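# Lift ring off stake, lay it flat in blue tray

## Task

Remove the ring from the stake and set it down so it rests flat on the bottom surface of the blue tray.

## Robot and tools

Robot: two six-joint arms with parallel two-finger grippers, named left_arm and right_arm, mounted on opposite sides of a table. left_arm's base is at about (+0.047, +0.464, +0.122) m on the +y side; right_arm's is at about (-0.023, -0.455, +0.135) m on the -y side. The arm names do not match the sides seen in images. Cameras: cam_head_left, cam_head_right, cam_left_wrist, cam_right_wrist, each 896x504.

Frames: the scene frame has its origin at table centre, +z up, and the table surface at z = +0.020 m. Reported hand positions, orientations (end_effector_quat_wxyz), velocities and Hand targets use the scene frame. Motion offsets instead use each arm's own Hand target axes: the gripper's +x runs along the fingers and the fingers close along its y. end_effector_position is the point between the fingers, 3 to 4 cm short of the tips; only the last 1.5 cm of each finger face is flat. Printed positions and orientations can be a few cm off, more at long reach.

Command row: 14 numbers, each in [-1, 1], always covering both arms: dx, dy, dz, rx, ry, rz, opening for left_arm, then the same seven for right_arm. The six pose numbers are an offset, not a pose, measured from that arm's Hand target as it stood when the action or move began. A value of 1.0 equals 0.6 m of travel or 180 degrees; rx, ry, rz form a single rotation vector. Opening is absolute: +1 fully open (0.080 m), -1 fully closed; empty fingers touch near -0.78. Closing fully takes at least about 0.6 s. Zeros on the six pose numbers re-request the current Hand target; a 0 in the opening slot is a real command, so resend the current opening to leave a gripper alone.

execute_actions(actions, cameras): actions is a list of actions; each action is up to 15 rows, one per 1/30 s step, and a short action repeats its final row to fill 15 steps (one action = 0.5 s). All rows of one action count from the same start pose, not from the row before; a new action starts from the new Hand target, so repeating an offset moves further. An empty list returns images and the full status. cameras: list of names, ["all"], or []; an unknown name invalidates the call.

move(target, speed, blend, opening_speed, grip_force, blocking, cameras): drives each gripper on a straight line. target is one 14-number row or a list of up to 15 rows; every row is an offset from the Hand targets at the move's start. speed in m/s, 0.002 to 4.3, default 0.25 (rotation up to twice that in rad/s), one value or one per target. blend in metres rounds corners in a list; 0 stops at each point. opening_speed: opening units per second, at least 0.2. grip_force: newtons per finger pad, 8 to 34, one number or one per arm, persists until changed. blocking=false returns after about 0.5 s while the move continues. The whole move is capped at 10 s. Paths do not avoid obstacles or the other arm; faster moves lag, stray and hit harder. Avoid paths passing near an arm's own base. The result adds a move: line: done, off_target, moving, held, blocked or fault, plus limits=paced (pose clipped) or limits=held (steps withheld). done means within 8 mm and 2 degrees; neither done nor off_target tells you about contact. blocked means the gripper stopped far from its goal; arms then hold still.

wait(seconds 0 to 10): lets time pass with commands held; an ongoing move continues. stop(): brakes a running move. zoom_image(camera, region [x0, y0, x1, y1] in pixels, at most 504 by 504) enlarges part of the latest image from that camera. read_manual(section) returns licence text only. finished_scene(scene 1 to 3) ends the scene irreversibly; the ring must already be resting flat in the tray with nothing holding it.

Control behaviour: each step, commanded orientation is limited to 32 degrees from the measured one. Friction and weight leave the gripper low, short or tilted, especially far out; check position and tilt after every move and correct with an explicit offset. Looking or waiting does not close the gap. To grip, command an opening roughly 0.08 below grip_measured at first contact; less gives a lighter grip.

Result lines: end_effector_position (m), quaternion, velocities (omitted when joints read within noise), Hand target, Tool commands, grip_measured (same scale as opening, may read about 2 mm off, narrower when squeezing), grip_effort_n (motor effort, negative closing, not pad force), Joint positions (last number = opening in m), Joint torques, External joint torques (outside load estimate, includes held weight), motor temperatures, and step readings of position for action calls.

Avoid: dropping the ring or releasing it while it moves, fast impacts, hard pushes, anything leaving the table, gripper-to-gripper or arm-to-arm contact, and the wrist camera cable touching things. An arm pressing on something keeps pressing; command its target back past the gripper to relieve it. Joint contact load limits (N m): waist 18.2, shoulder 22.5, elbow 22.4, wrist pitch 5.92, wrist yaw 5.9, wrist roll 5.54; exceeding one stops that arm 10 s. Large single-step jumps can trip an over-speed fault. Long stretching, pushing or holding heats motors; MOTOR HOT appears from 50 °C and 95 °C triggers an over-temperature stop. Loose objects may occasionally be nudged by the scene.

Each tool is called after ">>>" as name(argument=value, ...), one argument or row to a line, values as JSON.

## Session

>>> execute_actions(
  actions=[],
  cameras=["cam_head_left","cam_head_right"],
)

>>> zoom_image(
  camera="cam_head_left",
  region=[380, 130, 630, 350],
)

>>> zoom_image(
  camera="cam_head_right",
  region=[380, 130, 630, 350],
)

Scene clock: 0.00 s.
left_arm: end_effector_position=(-0.0951, +0.2537, +0.1803) grip_measured=+1.000 grip_effort_n=n/a end_effector_quat_wxyz=(+0.056, +0.650, +0.041, -0.757) | right_arm: end_effector_position=(+0.2584, -0.2519, +0.2246) grip_measured=+1.000 grip_effort_n=n/a end_effector_quat_wxyz=(+0.797, +0.231, +0.277, +0.484)
Joint positions: left_arm=[-0.521 1.48 0.865 -0.852 0.114 0.898 0.08] | right_arm=[-1.291 1.683 0.371 0.975 -0.85 0.455 0.08]
Joint velocities: within noise
Joint torques (N m): no reading
External joint torques (N m): no reading
Motor temperatures (°C): left_arm=[27 30 26 27 27 29] | right_arm=[25 30 28 32 30 33]
Heat: left arm: hottest shoulder 30 °C (+0.0 °C/min); right arm: hottest wrist roll 33 °C (+0.0 °C/min).
Hand target: left_arm -0.0957, +0.2528, +0.1817; +0.058, +0.648, +0.039, -0.758 | right_arm +0.2592, -0.2516, +0.2266; +0.798, +0.231, +0.274, +0.486
Tool commands: left_gripper/opening=+1.0 right_gripper/opening=+1.0
Images, in order (width x height): cam_head_left 896x504, cam_head_right 896x504.

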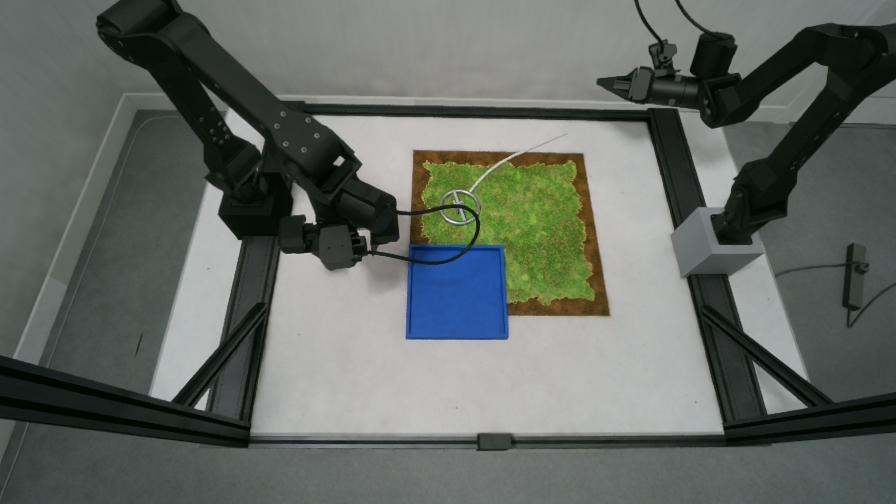

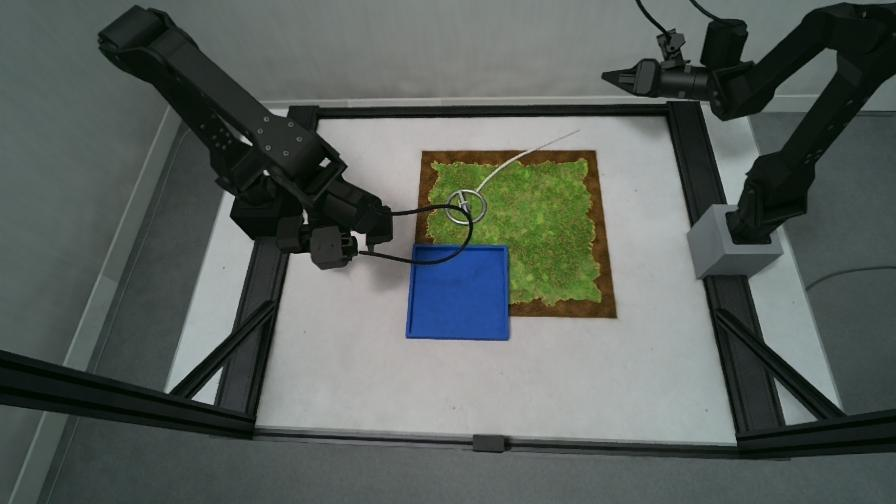

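Scaled by 2.016.

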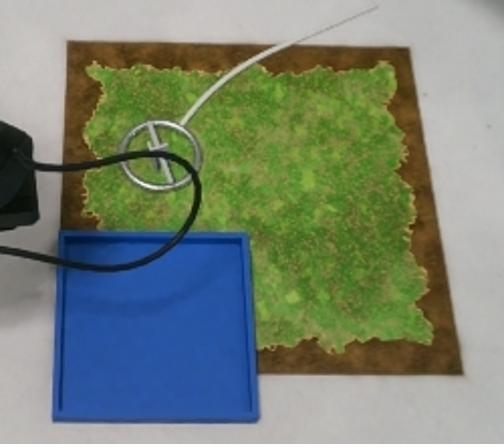

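Scaled by 2.016.

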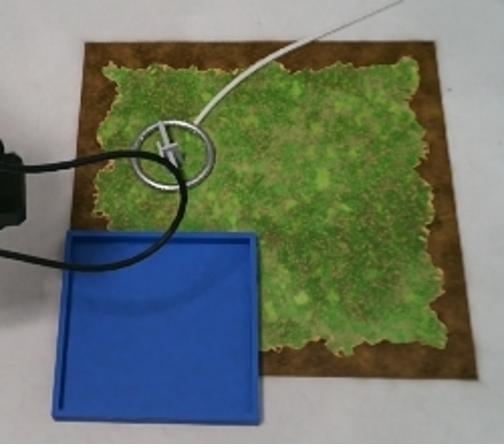

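>>> move(
  target=[-0.063,0.288,-0.2365,-0.0567,0.0509,-0.0008,-0.1,0,0,0,0,0,0,1],
  speed=0.2,
  cameras=["cam_left_wrist","cam_head_left"],
)

Scene clock: 77.27 s.
left_arm: end_effector_position=(+0.0724, +0.1049, +0.1998) grip_measured=-0.096 grip_effort_n=-14.7 end_effector_quat_wxyz=(+0.112, +0.697, +0.114, -0.699) | right_arm: end_effector_position=(+0.2584, -0.2519, +0.2246) grip_measured=+1.000 grip_effort_n=-1.6 end_effector_quat_wxyz=(+0.797, +0.231, +0.277, +0.484)
Joint positions: left_arm=[0.078 1.934 1.476 -1.114 0.002 1.32 0.031] | right_arm=[-1.291 1.683 0.371 0.975 -0.85 0.455 0.08]
Joint torques (N m): left_arm=[-0.16 -8.18 7.44 0.15 -0.11 0.12] | right_arm=[-0.02 -6.12 4.74 1.44 -0.15 -0.03]
External joint torques (N m): left_arm=[-0.19 -0.27 2.11 -0.15 -0.16 0.12] | right_arm=[-0.01 -1.32 0.75 -0.01 0 0]
Motor temperatures (°C): left_arm=[27 33 32 28 27 29] | right_arm=[25 33 29 36 30 33]
Heat: left arm: hottest shoulder 33 °C (+2.0 °C/min); right arm: hottest wrist pitch 36 °C (+2.0 °C/min).
Hand target: left_arm +0.0729, +0.1021, +0.1993; +0.111, +0.699, +0.112, -0.698 | right_arm +0.2592, -0.2516, +0.2266; +0.798, +0.231, +0.274, +0.486
Off the commanded pose: left_arm 0.003 m, 0 deg | right_arm 0.002 m, 0 deg.
move: done
Images, in order (width x height): cam_head_left 896x504, cam_left_wrist 896x504.

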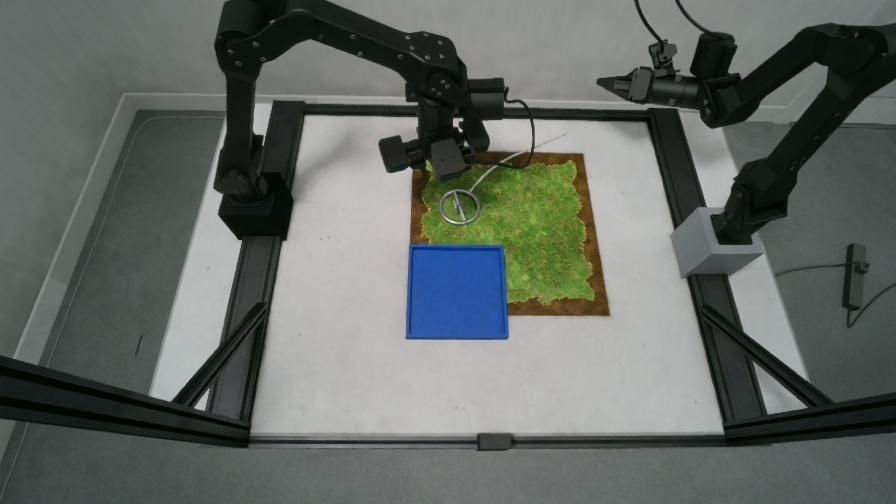

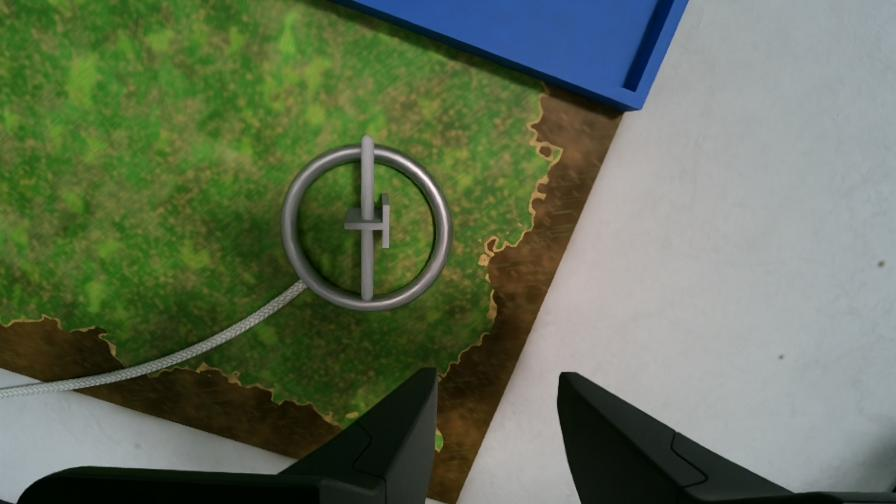

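>>> move(
  target=[
    [0,0.16,0.033,0,0,0,-0.1,0,0,0,0,0,0,1],
    [0.115,0.165,0.035,0,0,0,-0.1,0,0,0,0,0,0,1],
  ],
  speed=0.2,
  blend=[0.03,0],
  cameras=["cam_left_wrist"],
)

Scene clock: 148.57 s.
left_arm: end_effector_position=(+0.0826, +0.0006, +0.1338) grip_measured=-0.096 grip_effort_n=-14.2 end_effector_quat_wxyz=(+0.114, +0.697, +0.110, -0.699) | right_arm: end_effector_position=(+0.2584, -0.2519, +0.2246) grip_measured=+1.000 grip_effort_n=-2.1 end_effector_quat_wxyz=(+0.797, +0.231, +0.277, +0.484)
Joint positions: left_arm=[0.084 2.408 1.966 -1.123 0.002 1.329 0.031] | right_arm=[-1.291 1.683 0.371 0.975 -0.85 0.455 0.08]
Joint torques (N m): left_arm=[0.04 -12.23 5.54 0.48 -0.11 0.11] | right_arm=[0 -6.13 4.73 1.44 -0.14 -0.03]
External joint torques (N m): left_arm=[0.03 -1.48 0.21 0.18 -0.16 0.11] | right_arm=[0 -1.34 0.77 -0.01 0.01 0]
Motor temperatures (°C): left_arm=[27 38 35 27 27 29] | right_arm=[25 34 30 37 30 33]
Heat: left arm: hottest shoulder 38 °C (+3.0 °C/min); right arm: hottest wrist pitch 37 °C (+0.0 °C/min).
Hand target: left_arm +0.0837, +0.0016, +0.1302; +0.111, +0.699, +0.112, -0.698 | right_arm +0.2592, -0.2516, +0.2266; +0.798, +0.231, +0.274, +0.486
Off the commanded pose: left_arm 0.004 m, 0 deg | right_arm 0.002 m, 0 deg.
move: done
Images, in order (width x height): cam_left_wrist 896x504.

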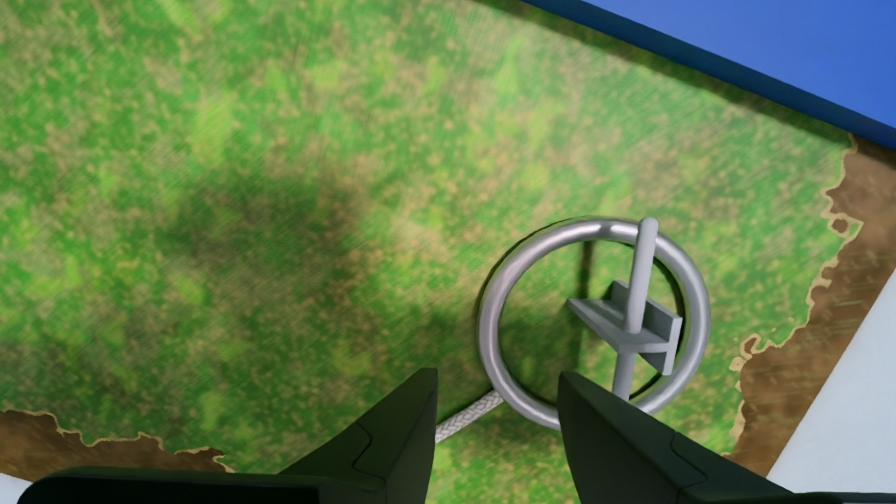

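>>> move(
  target=[0.057,-0.0055,-0.0117,0,0,0,-0.2,0,0,0,0,0,0,1],
  speed=0.12,
  cameras=["cam_left_wrist"],
)

Scene clock: 192.57 s.
left_arm: end_effector_position=(+0.0884, +0.0046, +0.1016) grip_measured=-0.196 grip_effort_n=-14.2 end_effector_quat_wxyz=(+0.116, +0.697, +0.108, -0.699) | right_arm: end_effector_position=(+0.2584, -0.2519, +0.2246) grip_measured=+1.000 grip_effort_n=-1.6 end_effector_quat_wxyz=(+0.797, +0.231, +0.277, +0.484)
Joint positions: left_arm=[0.098 2.425 1.865 -0.999 0.002 1.342 0.026] | right_arm=[-1.291 1.683 0.371 0.975 -0.85 0.455 0.08]
Joint torques (N m): left_arm=[0.1 -11.7 5.18 0.48 -0.1 0.11] | right_arm=[-0.02 -6.12 4.74 1.44 -0.15 -0.03]
External joint torques (N m): left_arm=[0.03 -0.97 -0.04 0.17 -0.15 0.11] | right_arm=[-0.02 -1.36 0.8 0.01 0 0]
Motor temperatures (°C): left_arm=[27 49 31 28 27 29] | right_arm=[25 34 30 38 30 33]
Heat: left arm: hottest shoulder 49 °C (+12.1 °C/min); right arm: hottest wrist pitch 38 °C (+1.0 °C/min).
Hand target: left_arm +0.0895, +0.0070, +0.0959; +0.111, +0.699, +0.112, -0.698 | right_arm +0.2592, -0.2516, +0.2266; +0.798, +0.231, +0.274, +0.486
Off the commanded pose: left_arm 0.006 m, 1 deg | right_arm 0.002 m, 0 deg.
move: done
Images, in order (width x height): cam_left_wrist 896x504.

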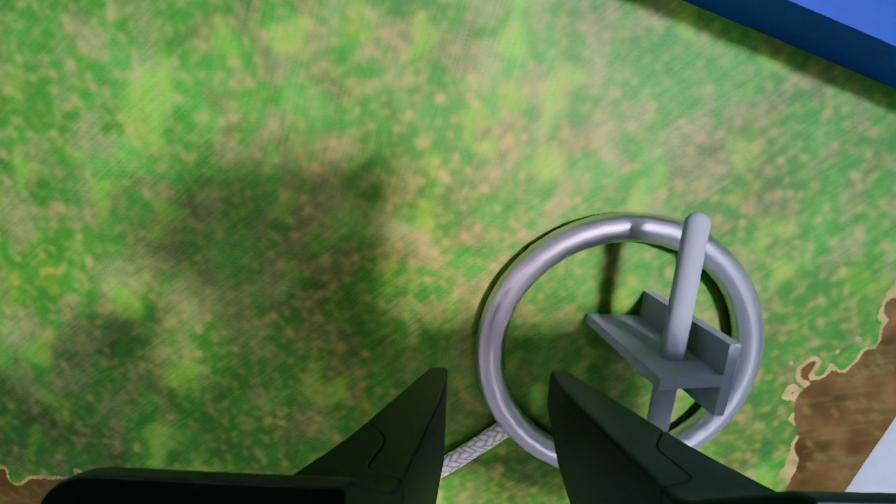

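>>> move(
  target=[0.0235,0,0,0,0,0,-0.25,0,0,0,0,0,0,1],
  speed=0.08,
  cameras=["cam_left_wrist"],
)

Scene clock: 203.93 s.
left_arm: end_effector_position=(+0.0885, +0.0041, +0.0884) grip_measured=-0.246 grip_effort_n=-14.2 end_effector_quat_wxyz=(+0.117, +0.697, +0.108, -0.699) | right_arm: end_effector_position=(+0.2584, -0.2519, +0.2246) grip_measured=+1.000 grip_effort_n=-2.1 end_effector_quat_wxyz=(+0.797, +0.231, +0.277, +0.484)
Joint positions: left_arm=[0.098 2.445 1.845 -0.958 0.002 1.342 0.024] | right_arm=[-1.291 1.683 0.371 0.975 -0.85 0.455 0.08]
Joint torques (N m): left_arm=[0.03 -11.44 5.11 0.49 -0.11 0.13] | right_arm=[-0.02 -6.14 4.72 1.45 -0.15 -0.03]
External joint torques (N m): left_arm=[0.05 -0.67 -0.07 0.16 -0.16 0.13] | right_arm=[-0.03 -1.35 0.81 0.01 0.01 0]
Heat: left arm: hottest shoulder 49 °C (+12.0 °C/min); right arm: hottest wrist pitch 38 °C (+1.0 °C/min).
Hand target: left_arm +0.0895, +0.0070, +0.0819; +0.111, +0.699, +0.112, -0.698 | right_arm +0.2592, -0.2516, +0.2266; +0.798, +0.231, +0.274, +0.486
Off the commanded pose: left_arm 0.007 m, 1 deg | right_arm 0.002 m, 0 deg.
move: done
Images, in order (width x height): cam_left_wrist 896x504.

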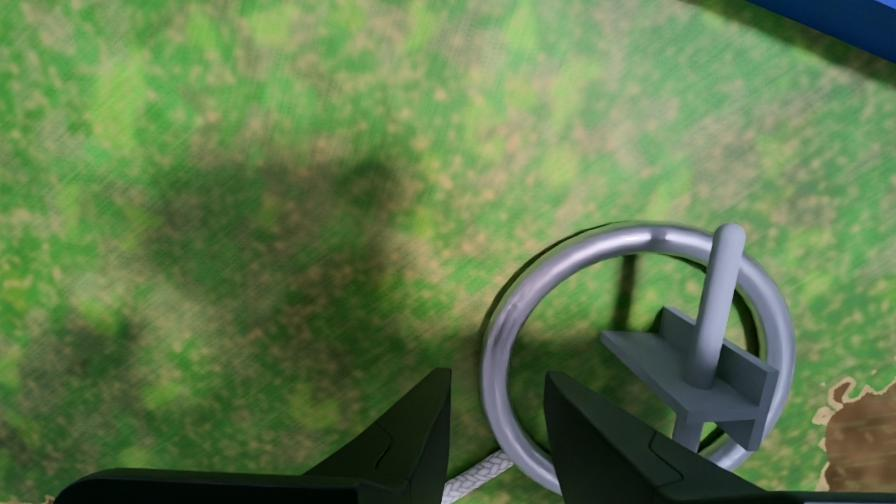

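>>> move(
  target=[0.0115,0,0,0,0,0,-0.25,0,0,0,0,0,0,1],
  speed=0.05,
  cameras=["cam_left_wrist"],
)

Scene clock: 210.47 s.
left_arm: end_effector_position=(+0.0885, +0.0038, +0.0820) grip_measured=-0.246 grip_effort_n=-13.7 end_effector_quat_wxyz=(+0.117, +0.697, +0.107, -0.699) | right_arm: end_effector_position=(+0.2584, -0.2519, +0.2246) grip_measured=+1.000 grip_effort_n=-2.1 end_effector_quat_wxyz=(+0.797, +0.231, +0.277, +0.484)
Joint positions: left_arm=[0.098 2.455 1.837 -0.938 0.002 1.342 0.024] | right_arm=[-1.291 1.683 0.371 0.975 -0.85 0.455 0.08]
Joint torques (N m): left_arm=[0.04 -11.31 5.02 0.51 -0.11 0.11] | right_arm=[-0.01 -6.16 4.74 1.45 -0.15 -0.04]
External joint torques (N m): left_arm=[0.12 -0.58 -0.05 0.21 -0.16 0.11] | right_arm=[-0.07 -1.35 0.81 0 0.02 -0.01]
Heat: left arm: hottest shoulder 48 °C (+9.1 °C/min); right arm: hottest wrist pitch 38 °C (+1.0 °C/min).
Hand target: left_arm +0.0895, +0.0070, +0.0751; +0.111, +0.699, +0.112, -0.698 | right_arm +0.2592, -0.2516, +0.2266; +0.798, +0.231, +0.274, +0.486
Off the commanded pose: left_arm 0.008 m, 1 deg | right_arm 0.002 m, 0 deg.
move: done
Images, in order (width x height): cam_left_wrist 896x504.

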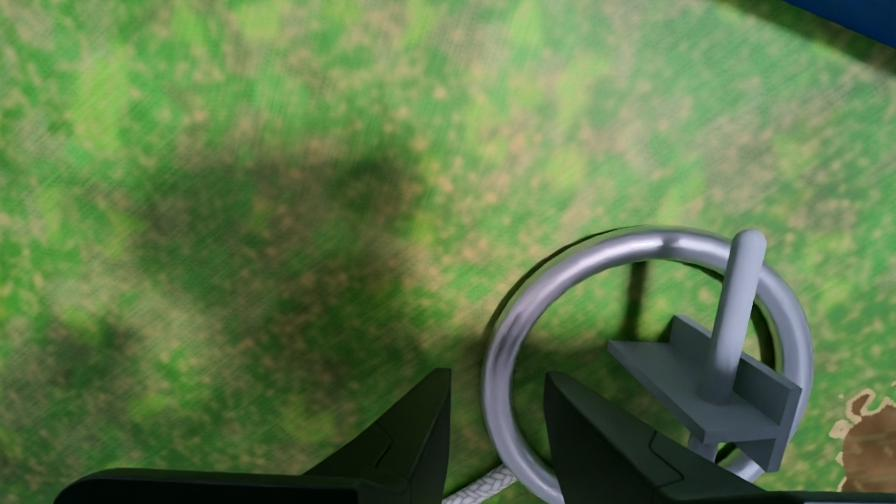

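>>> move(
  target=[0.0115,0,0,0,0,0,-0.25,0,0,0,0,0,0,1],
  speed=0.05,
  cameras=["cam_left_wrist"],
)

Scene clock: 220.20 s.
left_arm: end_effector_position=(+0.0885, +0.0037, +0.0750) grip_measured=-0.246 grip_effort_n=-14.7 end_effector_quat_wxyz=(+0.117, +0.697, +0.107, -0.699) | right_arm: end_effector_position=(+0.2584, -0.2519, +0.2246) grip_measured=+1.000 grip_effort_n=-2.1 end_effector_quat_wxyz=(+0.797, +0.231, +0.277, +0.484)
Joint positions: left_arm=[0.098 2.467 1.829 -0.919 0.002 1.342 0.024] | right_arm=[-1.291 1.683 0.371 0.975 -0.85 0.455 0.08]
Joint torques (N m): left_arm=[0.05 -11.44 4.97 0.47 -0.1 0.11] | right_arm=[-0.02 -6.13 4.71 1.45 -0.14 -0.02]
External joint torques (N m): left_arm=[0.04 -0.72 -0.08 0.16 -0.15 0.11] | right_arm=[0.01 -1.33 0.72 -0.01 0 0.01]
Heat: left arm: hottest shoulder 47 °C (+5.1 °C/min); right arm: hottest wrist pitch 38 °C (+1.0 °C/min).
Hand target: left_arm +0.0895, +0.0070, +0.0681; +0.111, +0.699, +0.112, -0.698 | right_arm +0.2592, -0.2516, +0.2266; +0.798, +0.231, +0.274, +0.486
Off the commanded pose: left_arm 0.008 m, 1 deg | right_arm 0.002 m, 0 deg.
move: done
Images, in order (width x height): cam_left_wrist 896x504.

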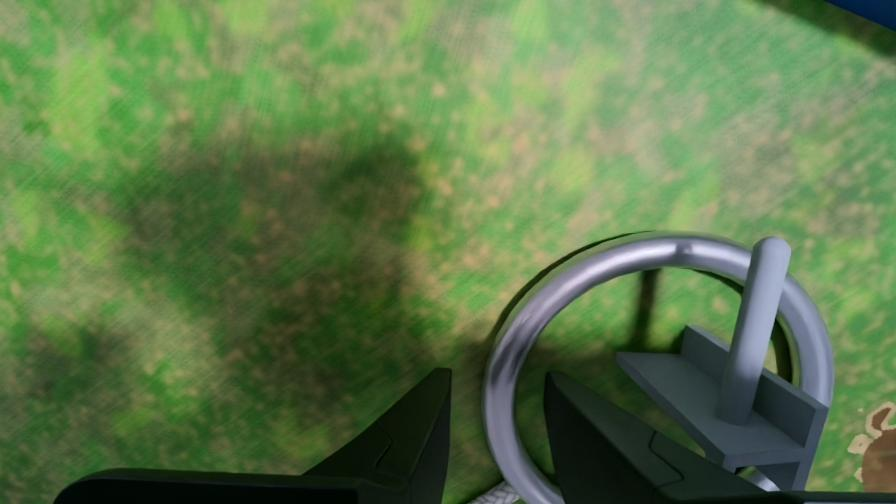

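>>> move(
  target=[0.0085,-0.001,-0.010,0,0,0,-0.25,0,0,0,0,0,0,1],
  speed=0.05,
  cameras=["cam_left_wrist"],
)

Scene clock: 228.77 s.
left_arm: end_effector_position=(+0.0941, +0.0060, +0.0699) grip_measured=-0.246 grip_effort_n=-14.7 end_effector_quat_wxyz=(+0.117, +0.697, +0.107, -0.699) | right_arm: end_effector_position=(+0.2584, -0.2519, +0.2246) grip_measured=+1.000 grip_effort_n=-2.1 end_effector_quat_wxyz=(+0.797, +0.231, +0.277, +0.484)
Joint positions: left_arm=[0.11 2.469 1.81 -0.898 0.002 1.354 0.024] | right_arm=[-1.291 1.683 0.371 0.975 -0.85 0.455 0.08]
Joint torques (N m): left_arm=[-0.03 -11.36 4.91 0.46 -0.1 0.13] | right_arm=[-0.02 -6.15 4.71 1.45 -0.15 -0.03]
External joint torques (N m): left_arm=[-0.03 -0.55 -0.19 0.13 -0.15 0.13] | right_arm=[-0.01 -1.38 0.77 0.01 0.01 0]
Heat: left arm: hottest shoulder 46 °C (+1.0 °C/min); right arm: hottest wrist pitch 38 °C (+1.0 °C/min).
Hand target: left_arm +0.0951, +0.0096, +0.0629; +0.111, +0.699, +0.112, -0.698 | right_arm +0.2592, -0.2516, +0.2266; +0.798, +0.231, +0.274, +0.486
Off the commanded pose: left_arm 0.008 m, 1 deg | right_arm 0.002 m, 0 deg.
move: done
Images, in order (width x height): cam_left_wrist 896x504.

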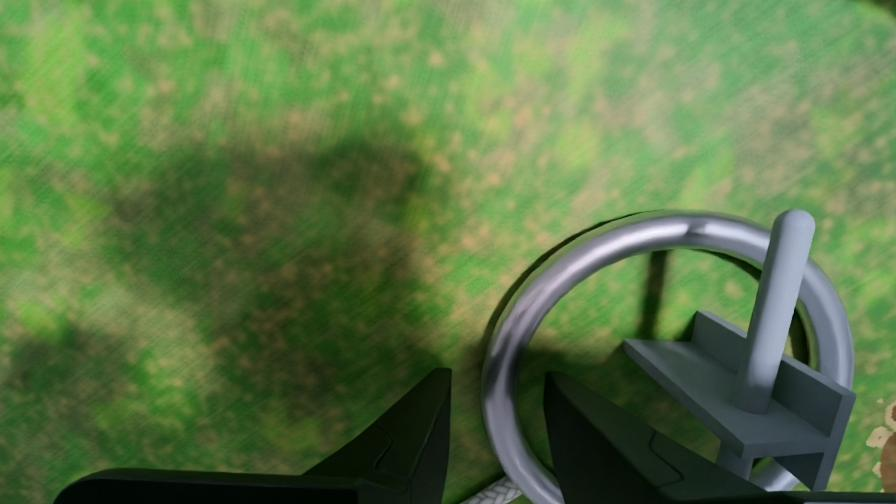

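>>> move(
  target=[0.007,0,0,0,0,0,-0.25,0,0,0,0,0,0,1],
  speed=0.04,
  cameras=["cam_left_wrist"],
)

Scene clock: 232.40 s.
left_arm: end_effector_position=(+0.0941, +0.0059, +0.0659) grip_measured=-0.246 grip_effort_n=-14.2 end_effector_quat_wxyz=(+0.117, +0.697, +0.107, -0.699) | right_arm: end_effector_position=(+0.2584, -0.2519, +0.2246) grip_measured=+1.000 grip_effort_n=-1.6 end_effector_quat_wxyz=(+0.797, +0.231, +0.277, +0.484)
Joint positions: left_arm=[0.11 2.476 1.806 -0.887 0.002 1.355 0.024] | right_arm=[-1.291 1.683 0.371 0.975 -0.85 0.455 0.08]
Joint torques (N m): left_arm=[0.06 -11.27 4.91 0.5 -0.11 0.12] | right_arm=[-0.01 -6.13 4.73 1.44 -0.15 -0.02]
External joint torques (N m): left_arm=[0.06 -0.49 -0.12 0.18 -0.16 0.11] | right_arm=[-0.02 -1.33 0.74 -0.01 0 0.01]
Heat: left arm: hottest shoulder 47 °C (+2.0 °C/min); right arm: hottest wrist pitch 38 °C (+1.0 °C/min).
Hand target: left_arm +0.0951, +0.0095, +0.0589; +0.111, +0.699, +0.112, -0.698 | right_arm +0.2592, -0.2516, +0.2266; +0.798, +0.231, +0.274, +0.486
Off the commanded pose: left_arm 0.008 m, 1 deg | right_arm 0.002 m, 0 deg.
move: done
Images, in order (width x height): cam_left_wrist 896x504.

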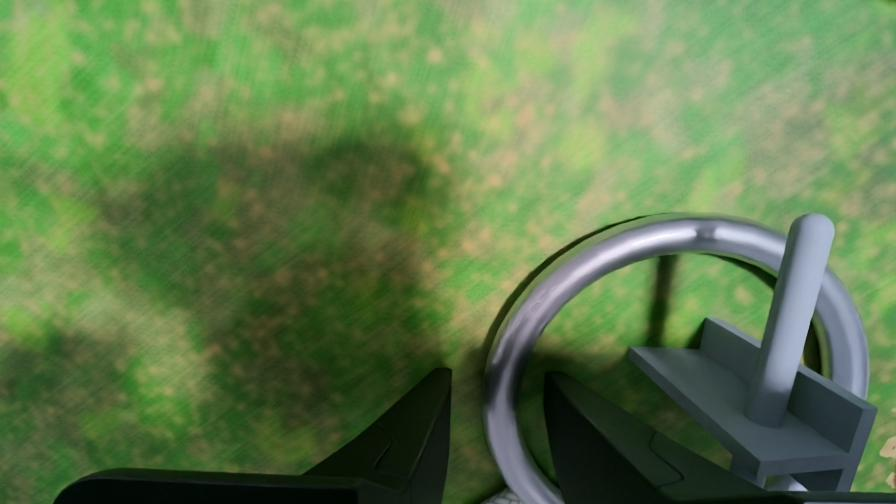

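>>> move(
  target=[
    [0.0045,0,0,0,0,0,-0.25,0,0,0,0,0,0,1],
  ],
  speed=0.04,
  cameras=[],
)

>>> move(
  target=[0,0,0,0,0,0,-0.72,0,0,0,0,0,0,1],
  opening_speed=0.5,
  cameras=["cam_left_wrist"],
)

Scene clock: 244.00 s.
left_arm: end_effector_position=(+0.0942, +0.0057, +0.0649) grip_measured=-0.246 grip_effort_n=-13.7 end_effector_quat_wxyz=(+0.118, +0.697, +0.107, -0.699) | right_arm: end_effector_position=(+0.2584, -0.2519, +0.2246) grip_measured=+1.000 grip_effort_n=-2.6 end_effector_quat_wxyz=(+0.797, +0.231, +0.277, +0.484)
Joint positions: left_arm=[0.11 2.477 1.805 -0.882 0.002 1.355 0.024] | right_arm=[-1.291 1.683 0.371 0.975 -0.85 0.455 0.08]
Joint torques (N m): left_arm=[0.03 -10.89 4.85 0.73 -0.11 0.12] | right_arm=[-0.02 -6.12 4.72 1.44 -0.14 -0.02]
External joint torques (N m): left_arm=[0.14 -0.1 -0.2 0.41 -0.17 0.12] | right_arm=[-0.02 -1.35 0.78 0 0.01 0.01]
Heat: left arm: hottest shoulder 48 °C (+1.0 °C/min); right arm: hottest wrist pitch 38 °C (+1.0 °C/min).
Hand target: left_arm +0.0951, +0.0094, +0.0562; +0.111, +0.699, +0.112, -0.698 | right_arm +0.2592, -0.2516, +0.2266; +0.798, +0.231, +0.274, +0.486
Off the commanded pose: left_arm 0.010 m, 1 deg | right_arm 0.002 m, 0 deg.
move: off_target (left_arm)
No camera images: "cameras" was empty.

Scene clock: 245.17 s.
left_arm: end_effector_position=(+0.0944, +0.0049, +0.0649) grip_measured=-0.611 grip_effort_n=-83.5 end_effector_quat_wxyz=(+0.119, +0.697, +0.105, -0.699) | right_arm: end_effector_position=(+0.2584, -0.2519, +0.2246) grip_measured=+1.000 grip_effort_n=-2.1 end_effector_quat_wxyz=(+0.797, +0.231, +0.277, +0.484)
Joint positions: left_arm=[0.11 2.477 1.805 -0.879 0.002 1.355 0.007] | right_arm=[-1.291 1.683 0.371 0.975 -0.85 0.455 0.08]
Joint torques (N m): left_arm=[0.04 -10.91 4.84 0.44 -0.09 0.12] | right_arm=[-0.01 -6.14 4.72 1.45 -0.15 -0.02]
External joint torques (N m): left_arm=[0.12 -0.19 -0.18 0.11 -0.14 0.12] | right_arm=[-0.01 -1.3 0.69 -0.02 0 0.01]
Heat: left arm: hottest shoulder 48 °C (+0.0 °C/min); right arm: hottest wrist pitch 38 °C (+1.0 °C/min).
Hand target: left_arm +0.0951, +0.0094, +0.0562; +0.111, +0.699, +0.112, -0.698 | right_arm +0.2592, -0.2516, +0.2266; +0.798, +0.231, +0.274, +0.486
Off the commanded pose: left_arm 0.010 m, 1 deg | right_arm 0.002 m, 0 deg.
move: off_target (left_arm)
Images, in order (width x height): cam_left_wrist 896x504.

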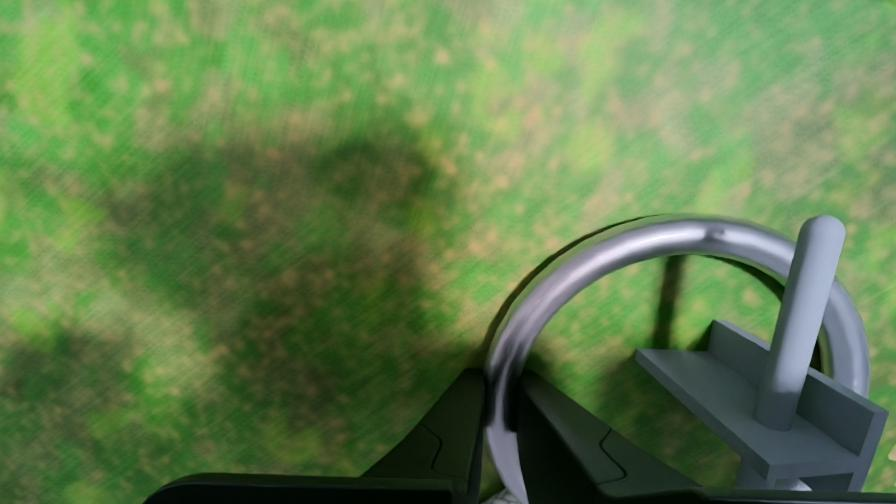

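>>> move(
  target=[
    [-0.026,-0.001,0.0,0,0,0,-0.72,0,0,0,0,0,0,1],
    [-0.0267,-0.002,0.0433,0,0,0,-0.72,0,0,0,0,0,0,1],
  ],
  speed=0.08,
  blend=[0.005,0],
  cameras=["cam_left_wrist"],
)

Scene clock: 288.93 s.
left_arm: end_effector_position=(+0.0692, +0.0053, +0.0722) grip_measured=-0.611 grip_effort_n=-83.5 end_effector_quat_wxyz=(+0.107, +0.699, +0.111, -0.698) | right_arm: end_effector_position=(+0.2584, -0.2519, +0.2246) grip_measured=+1.000 grip_effort_n=-1.6 end_effector_quat_wxyz=(+0.797, +0.231, +0.277, +0.484)
Joint positions: left_arm=[0.055 2.477 1.837 -0.936 -0.001 1.308 0.007] | right_arm=[-1.291 1.683 0.371 0.975 -0.85 0.455 0.08]
Joint torques (N m): left_arm=[0.05 -11.96 7.29 0.06 0 -0.18] | right_arm=[-0.01 -6.13 4.74 1.45 -0.14 -0.03]
External joint torques (N m): left_arm=[0.05 -1.27 2.31 -0.21 -0.04 -0.18] | right_arm=[-0.03 -1.27 0.7 -0.03 0.01 0.01]
Heat: left arm: hottest shoulder 45 °C (-1.0 °C/min); right arm: hottest wrist pitch 38 °C (+0.0 °C/min).
Hand target: left_arm +0.0699, +0.0026, +0.0720; +0.111, +0.699, +0.112, -0.698 | right_arm +0.2592, -0.2516, +0.2266; +0.798, +0.231, +0.274, +0.486
Off the commanded pose: left_arm 0.003 m, 0 deg | right_arm 0.002 m, 0 deg.
move: done
Images, in order (width x height): cam_left_wrist 896x504.

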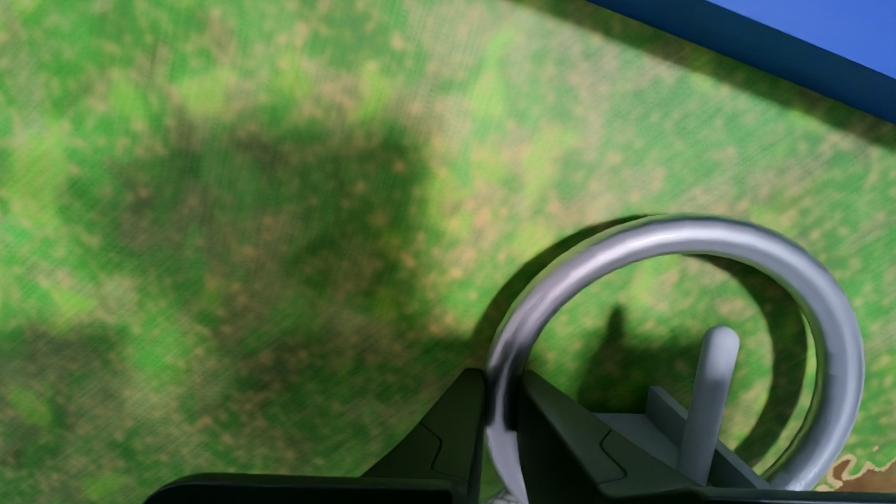

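>>> move(
  target=[-0.025,0.002,-0.0167,0,-0.111,0,-0.72,0,0,0,0,0,0,1],
  speed=0.1,
  cameras=["cam_left_wrist"],
)

Scene clock: 300.23 s.
left_arm: end_effector_position=(+0.0801, +0.0072, +0.0762) grip_measured=-0.611 grip_effort_n=-83.5 end_effector_quat_wxyz=(+0.123, +0.570, +0.102, -0.806) | right_arm: end_effector_position=(+0.2584, -0.2519, +0.2246) grip_measured=+1.000 grip_effort_n=-2.1 end_effector_quat_wxyz=(+0.797, +0.231, +0.277, +0.484)
Joint positions: left_arm=[0.188 2.446 1.758 -0.859 0.335 1.423 0.007] | right_arm=[-1.291 1.683 0.371 0.975 -0.85 0.455 0.08]
Joint torques (N m): left_arm=[0 -16.22 4.94 0.47 0.51 0.12] | right_arm=[-0.02 -6.12 4.72 1.44 -0.15 -0.03]
External joint torques (N m): left_arm=[-0.01 -5.52 -0.1 0.15 0.26 0.12] | right_arm=[-0.02 -1.3 0.75 -0.01 0 0]
Heat: left arm: hottest shoulder 47 °C (-1.0 °C/min); right arm: hottest wrist pitch 38 °C (+0.0 °C/min).
Hand target: left_arm +0.0798, +0.0046, +0.0870; -0.128, -0.567, -0.091, +0.808 | right_arm +0.2592, -0.2516, +0.2266; +0.798, +0.231, +0.274, +0.486
Off the commanded pose: left_arm 0.011 m, 1 deg | right_arm 0.002 m, 0 deg.
move: off_target (left_arm)
Images, in order (width x height): cam_left_wrist 896x504.

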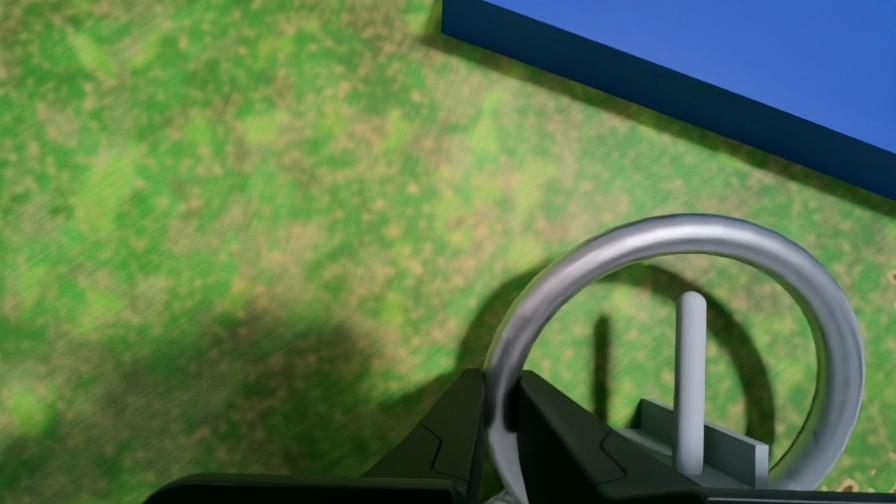

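>>> move(
  target=[-0.0214,0.005,-0.010,0,-0.106,0,-0.72,0,0,0,0,0,0,1],
  speed=0.08,
  cameras=["cam_left_wrist"],
)

Scene clock: 329.43 s.
left_arm: end_effector_position=(+0.0910, +0.0047, +0.0974) grip_measured=-0.611 grip_effort_n=-83.5 end_effector_quat_wxyz=(+0.143, +0.430, +0.069, -0.889) | right_arm: end_effector_position=(+0.2584, -0.2519, +0.2246) grip_measured=+1.000 grip_effort_n=-2.6 end_effector_quat_wxyz=(+0.797, +0.231, +0.277, +0.484)
Joint positions: left_arm=[0.306 2.445 1.744 -0.853 0.67 1.545 0.007] | right_arm=[-1.291 1.683 0.371 0.975 -0.85 0.455 0.08]
Joint torques (N m): left_arm=[0.02 -12.19 5.77 0.1 0.77 0.11] | right_arm=[-0.02 -6.15 4.73 1.45 -0.15 -0.02]
External joint torques (N m): left_arm=[0.03 -1.54 0.76 -0.22 0.34 0.11] | right_arm=[-0.03 -1.38 0.79 0.01 0.01 0]
Motor temperatures (°C): left_arm=[27 63 31 28 28 29] | right_arm=[25 34 30 38 30 33]
Heat: left arm: hottest shoulder 63 °C (+18.2 °C/min); right arm: hottest wrist pitch 38 °C (+0.0 °C/min). Fold the left arm in close to its base, or ease its load, before you think long.
Hand target: left_arm +0.0903, +0.0048, +0.0971; -0.142, -0.425, -0.068, +0.891 | right_arm +0.2592, -0.2516, +0.2266; +0.798, +0.231, +0.274, +0.486
Off the commanded pose: left_arm 0.001 m, 1 deg | right_arm 0.002 m, 0 deg.
MOTOR HOT: joint 2 (shoulder) of the left arm reports 63 °C; the controller stops that arm at 95 °C. To cool a motor, set the load down, stop pushing, or move to a pose that needs little force.
move: done
Images, in order (width x height): cam_left_wrist 896x504.

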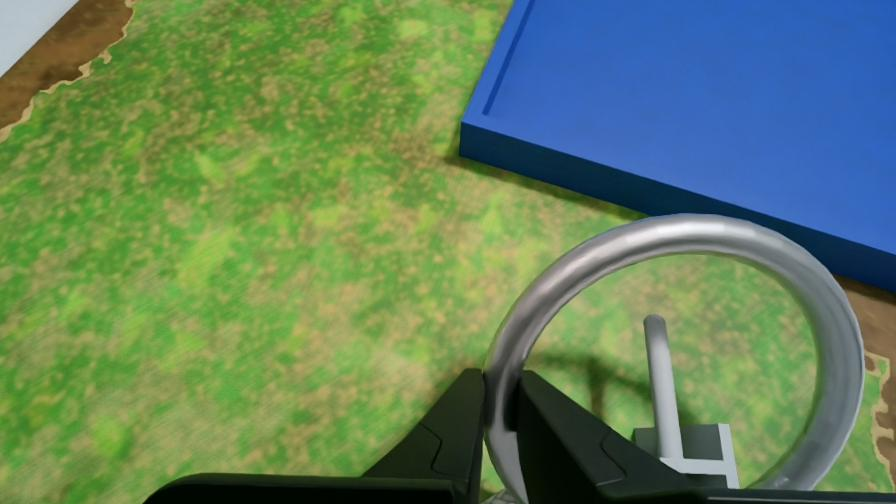

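>>> move(
  target=[-0.001,0.0,-0.0248,0,-0.089,0,-0.72,0,0,0,0,0,0,1],
  speed=0.08,
  cameras=["cam_left_wrist"],
)

Scene clock: 345.93 s.
left_arm: end_effector_position=(+0.1012, +0.0107, +0.0878) grip_measured=-0.611 grip_effort_n=-83.5 end_effector_quat_wxyz=(+0.149, +0.302, +0.051, -0.940) | right_arm: end_effector_position=(+0.2584, -0.2519, +0.2246) grip_measured=+1.000 grip_effort_n=-2.6 end_effector_quat_wxyz=(+0.797, +0.231, +0.277, +0.484)
Joint positions: left_arm=[0.396 2.553 1.774 -0.898 0.944 1.694 0.007] | right_arm=[-1.291 1.683 0.371 0.975 -0.85 0.455 0.08]
Joint torques (N m): left_arm=[-0.1 -11.71 6.69 -0.17 0.94 0.11] | right_arm=[-0.02 -6.13 4.72 1.45 -0.15 -0.03]
External joint torques (N m): left_arm=[-0.17 -1.23 2.2 -0.29 0.41 0.11] | right_arm=[-0.03 -1.25 0.7 -0.03 0.01 0]
Motor temperatures (°C): left_arm=[27 61 31 28 28 29] | right_arm=[25 34 30 38 30 33]
Heat: left arm: hottest shoulder 61 °C (+16.0 °C/min); right arm: hottest wrist pitch 38 °C (+0.0 °C/min). Fold the left arm in close to its base, or ease its load, before you think long.
Hand target: left_arm +0.1017, +0.0084, +0.0882; -0.150, -0.297, -0.048, +0.942 | right_arm +0.2592, -0.2516, +0.2266; +0.798, +0.231, +0.274, +0.486
Off the commanded pose: left_arm 0.002 m, 1 deg | right_arm 0.002 m, 0 deg.
MOTOR HOT: still on. Joint 2 (shoulder) of the left arm reports 61 °C.
move: done
Images, in order (width x height): cam_left_wrist 896x504.

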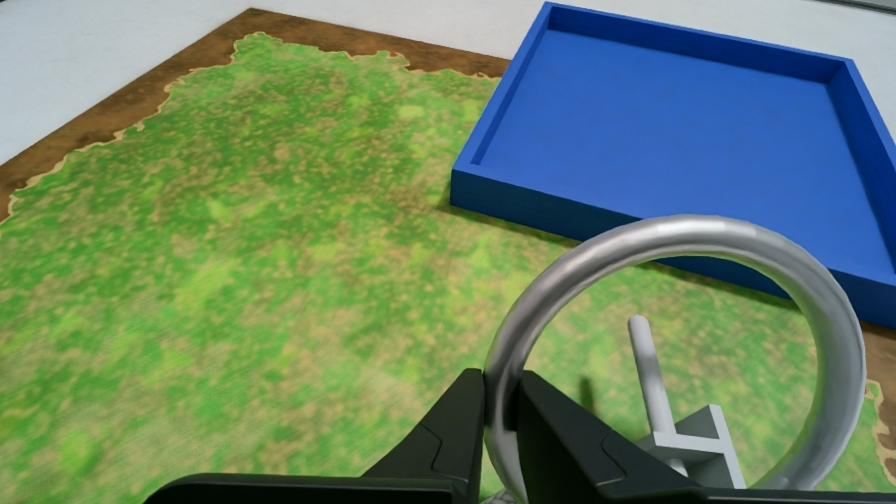

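>>> move(
  target=[-0.070,0.0,-0.045,0,0,0,-0.72,0,0,0,0,0,0,1],
  speed=0.1,
  cameras=["cam_left_wrist"],
)

Scene clock: 369.10 s.
left_arm: end_effector_position=(+0.1491, +0.0257, +0.0913) grip_measured=-0.611 grip_effort_n=-83.5 end_effector_quat_wxyz=(+0.151, +0.299, +0.050, -0.941) | right_arm: end_effector_position=(+0.2584, -0.2519, +0.2246) grip_measured=+1.000 grip_effort_n=-2.6 end_effector_quat_wxyz=(+0.797, +0.231, +0.277, +0.484)
Joint positions: left_arm=[0.508 2.614 1.9 -1.11 0.932 1.878 0.007] | right_arm=[-1.291 1.683 0.371 0.975 -0.85 0.455 0.08]
Joint torques (N m): left_arm=[-0.21 -11.78 6.55 -0.48 0.65 0.14] | right_arm=[-0.03 -6.13 4.73 1.45 -0.14 -0.02]
External joint torques (N m): left_arm=[-0.29 -0.9 1.99 -0.4 0.13 0.14] | right_arm=[0 -1.29 0.71 -0.02 0.01 0.01]
Motor temperatures (°C): left_arm=[27 61 33 27 29 29] | right_arm=[25 34 30 39 30 33]
Heat: left arm: hottest shoulder 61 °C (+7.1 °C/min); right arm: hottest wrist pitch 39 °C (+1.0 °C/min). Fold the left arm in close to its base, or ease its load, before you think long.
Hand target: left_arm +0.1490, +0.0240, +0.0902; -0.150, -0.297, -0.048, +0.942 | right_arm +0.2592, -0.2516, +0.2266; +0.798, +0.231, +0.274, +0.486
Off the commanded pose: left_arm 0.002 m, 0 deg | right_arm 0.002 m, 0 deg.
MOTOR HOT: still on. Joint 2 (shoulder) of the left arm reports 61 °C.
move: done
Images, in order (width x height): cam_left_wrist 896x504.

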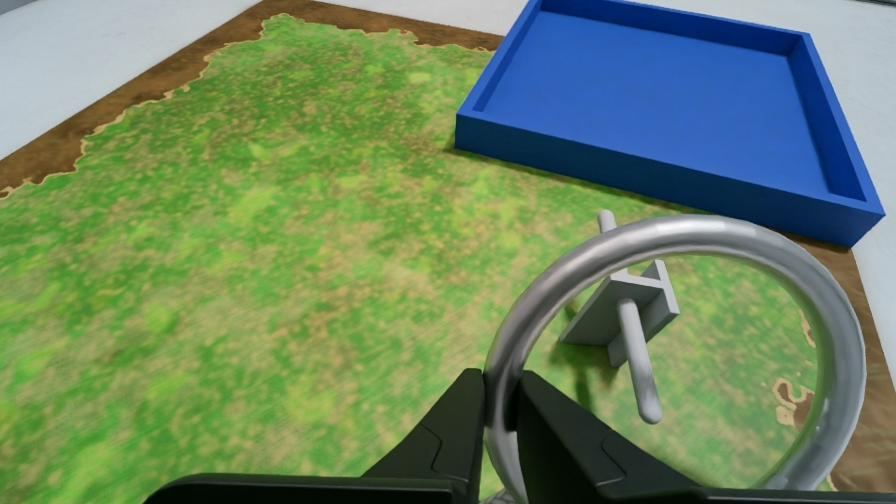

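>>> move(
  target=[
    [-0.025,0,0.007,0,0,0,-0.72,0,0,0,0,0,0,1],
    [-0.111,0,0.130,0,0,0,-0.72,0,0,0,0,0,0,1],
  ],
  speed=[0.1,0.15],
  blend=[0.006,0],
  cameras=["cam_left_wrist","cam_head_left"],
)

Scene clock: 374.73 s.
left_arm: end_effector_position=(+0.1575, +0.0298, +0.1808) grip_measured=-0.611 grip_effort_n=-83.5 end_effector_quat_wxyz=(+0.146, +0.294, +0.063, -0.942) | right_arm: end_effector_position=(+0.2584, -0.2519, +0.2246) grip_measured=+1.000 grip_effort_n=-1.6 end_effector_quat_wxyz=(+0.797, +0.231, +0.277, +0.484)
Joint positions: left_arm=[0.528 2.506 2.062 -1.437 0.925 1.912 0.007] | right_arm=[-1.291 1.683 0.371 0.975 -0.85 0.455 0.08]
Joint torques (N m): left_arm=[-0.19 -15.6 7 -0.63 0.69 0.14] | right_arm=[-0.03 -6.13 4.74 1.45 -0.15 -0.03]
External joint torques (N m): left_arm=[-0.12 -4.83 2.08 -0.48 0.18 0.13] | right_arm=[-0.02 -1.35 0.77 0 0 0]
Motor temperatures (°C): left_arm=[27 61 33 27 29 29] | right_arm=[25 34 30 39 30 33]
Heat: left arm: hottest shoulder 61 °C (+4.0 °C/min); right arm: hottest wrist pitch 39 °C (+1.0 °C/min). Fold the left arm in close to its base, or ease its load, before you think long.
Hand target: left_arm +0.1584, +0.0269, +0.1923; -0.150, -0.297, -0.048, +0.942 | right_arm +0.2592, -0.2516, +0.2266; +0.798, +0.231, +0.274, +0.486
Off the commanded pose: left_arm 0.012 m, 2 deg | right_arm 0.002 m, 0 deg.
MOTOR HOT: still on. Joint 2 (shoulder) of the left arm reports 61 °C.
move: off_target (left_arm)
Images, in order (width x height): cam_head_left 896x504, cam_left_wrist 896x504.

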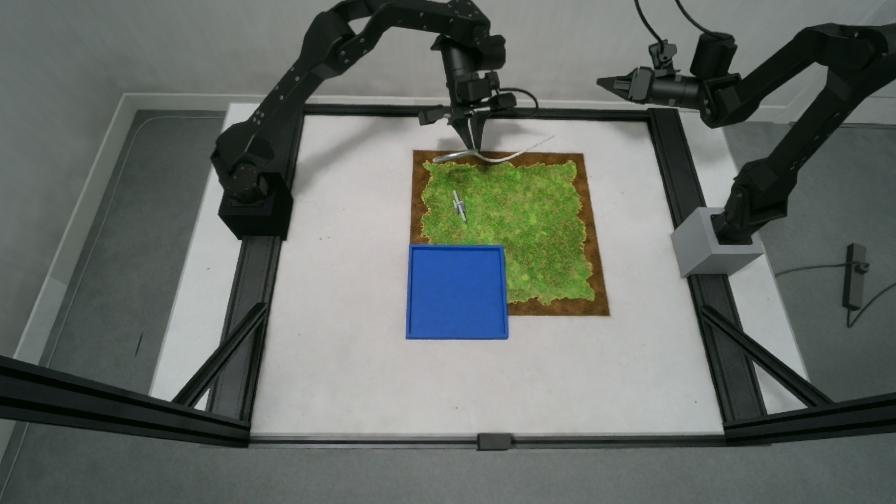

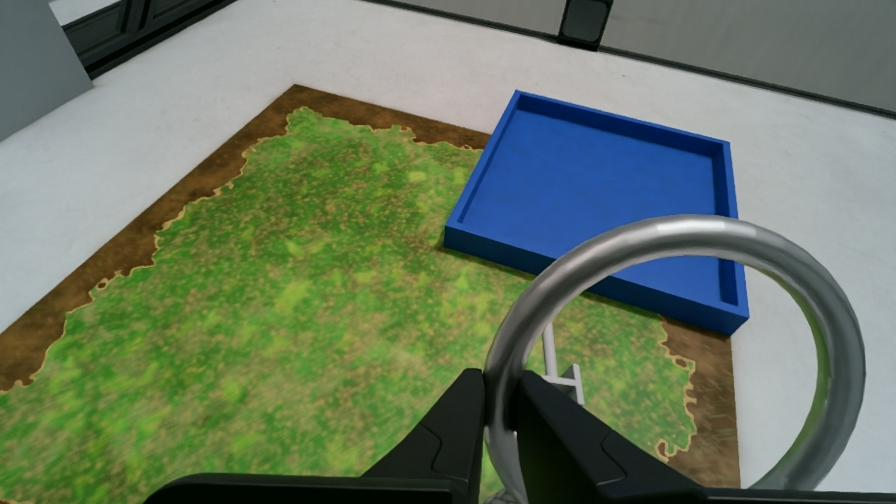

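>>> move(
  target=[
    [0.1557,0.0292,0.156,0,0.15,0,-0.72,0,0,0,0,0,0,1],
    [0.3290,-0.1120,0.2713,0,0.3056,0,-0.72,0,0,0,0,0,0,1],
  ],
  speed=[0.15,0.15],
  blend=[0.05,0],
  cameras=["cam_left_wrist","cam_head_left"],
)

Scene clock: 400.57 s.
left_arm: end_effector_position=(-0.1048, +0.0142, +0.2118) grip_measured=-0.611 grip_effort_n=-83.5 end_effector_quat_wxyz=(+0.113, +0.695, +0.107, -0.702) | right_arm: end_effector_position=(+0.2584, -0.2519, +0.2246) grip_measured=+1.000 grip_effort_n=-2.1 end_effector_quat_wxyz=(+0.797, +0.231, +0.277, +0.484)
Joint positions: left_arm=[-0.317 2.443 2.338 -1.455 0.004 0.934 0.007] | right_arm=[-1.291 1.683 0.371 0.975 -0.85 0.455 0.08]
Joint torques (N m): left_arm=[-0.03 -12.32 7.9 0.13 -0.11 -0.18] | right_arm=[-0.01 -6.14 4.71 1.45 -0.15 -0.03]
External joint torques (N m): left_arm=[0.07 -1.3 2.48 -0.2 -0.16 -0.18] | right_arm=[-0.02 -1.3 0.69 -0.02 0 0.01]
Motor temperatures (°C): left_arm=[27 61 32 28 29 29] | right_arm=[25 34 30 39 30 33]
Heat: left arm: hottest shoulder 61 °C (+0.0 °C/min); right arm: hottest wrist pitch 39 °C (+1.0 °C/min). Fold the left arm in close to its base, or ease its load, before you think long.
Hand target: left_arm -0.1049, +0.0113, +0.2125; +0.111, +0.698, +0.112, -0.698 | right_arm +0.2592, -0.2516, +0.2266; +0.798, +0.231, +0.274, +0.486
Off the commanded pose: left_arm 0.003 m, 1 deg | right_arm 0.002 m, 0 deg.
MOTOR HOT: still on. Joint 2 (shoulder) of the left arm reports 61 °C.
joint sent to its limit (left arm) — joint 3 (elbow), upper limit, where the elbow is as straight as it goes. The joint targets still meet the commanded pose.
move: done
Images, in order (width x height): cam_head_left 896x504, cam_left_wrist 896x504.

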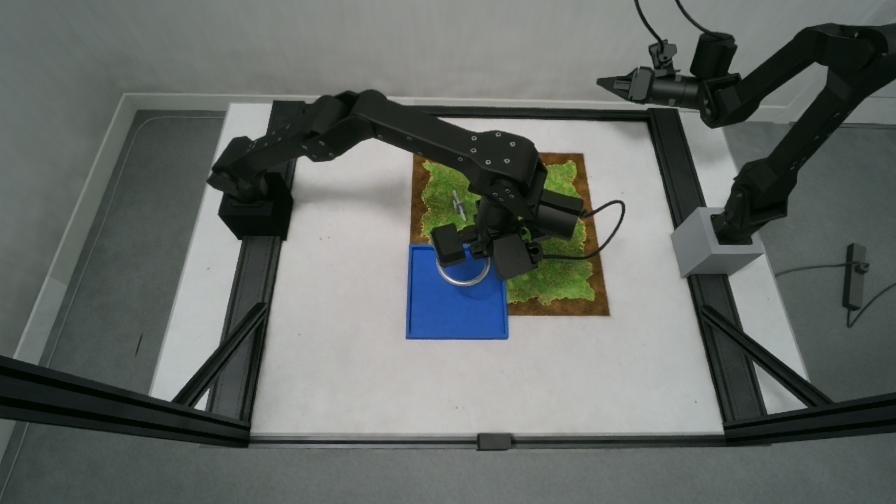

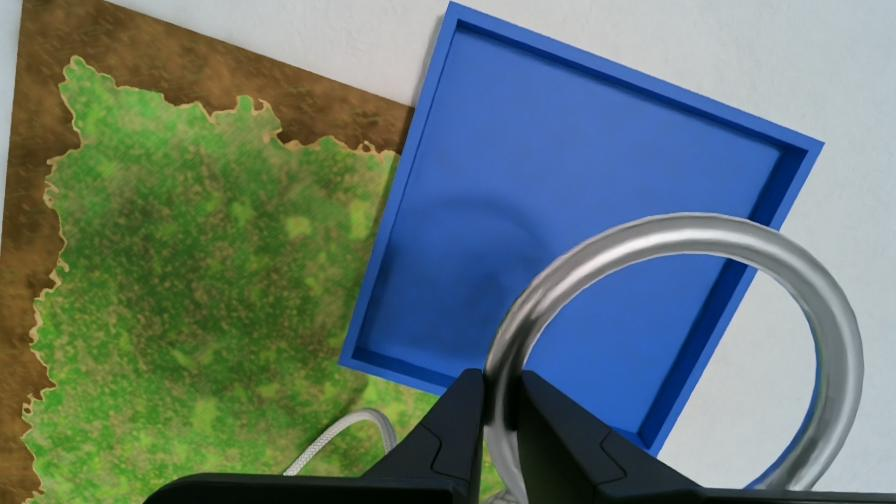

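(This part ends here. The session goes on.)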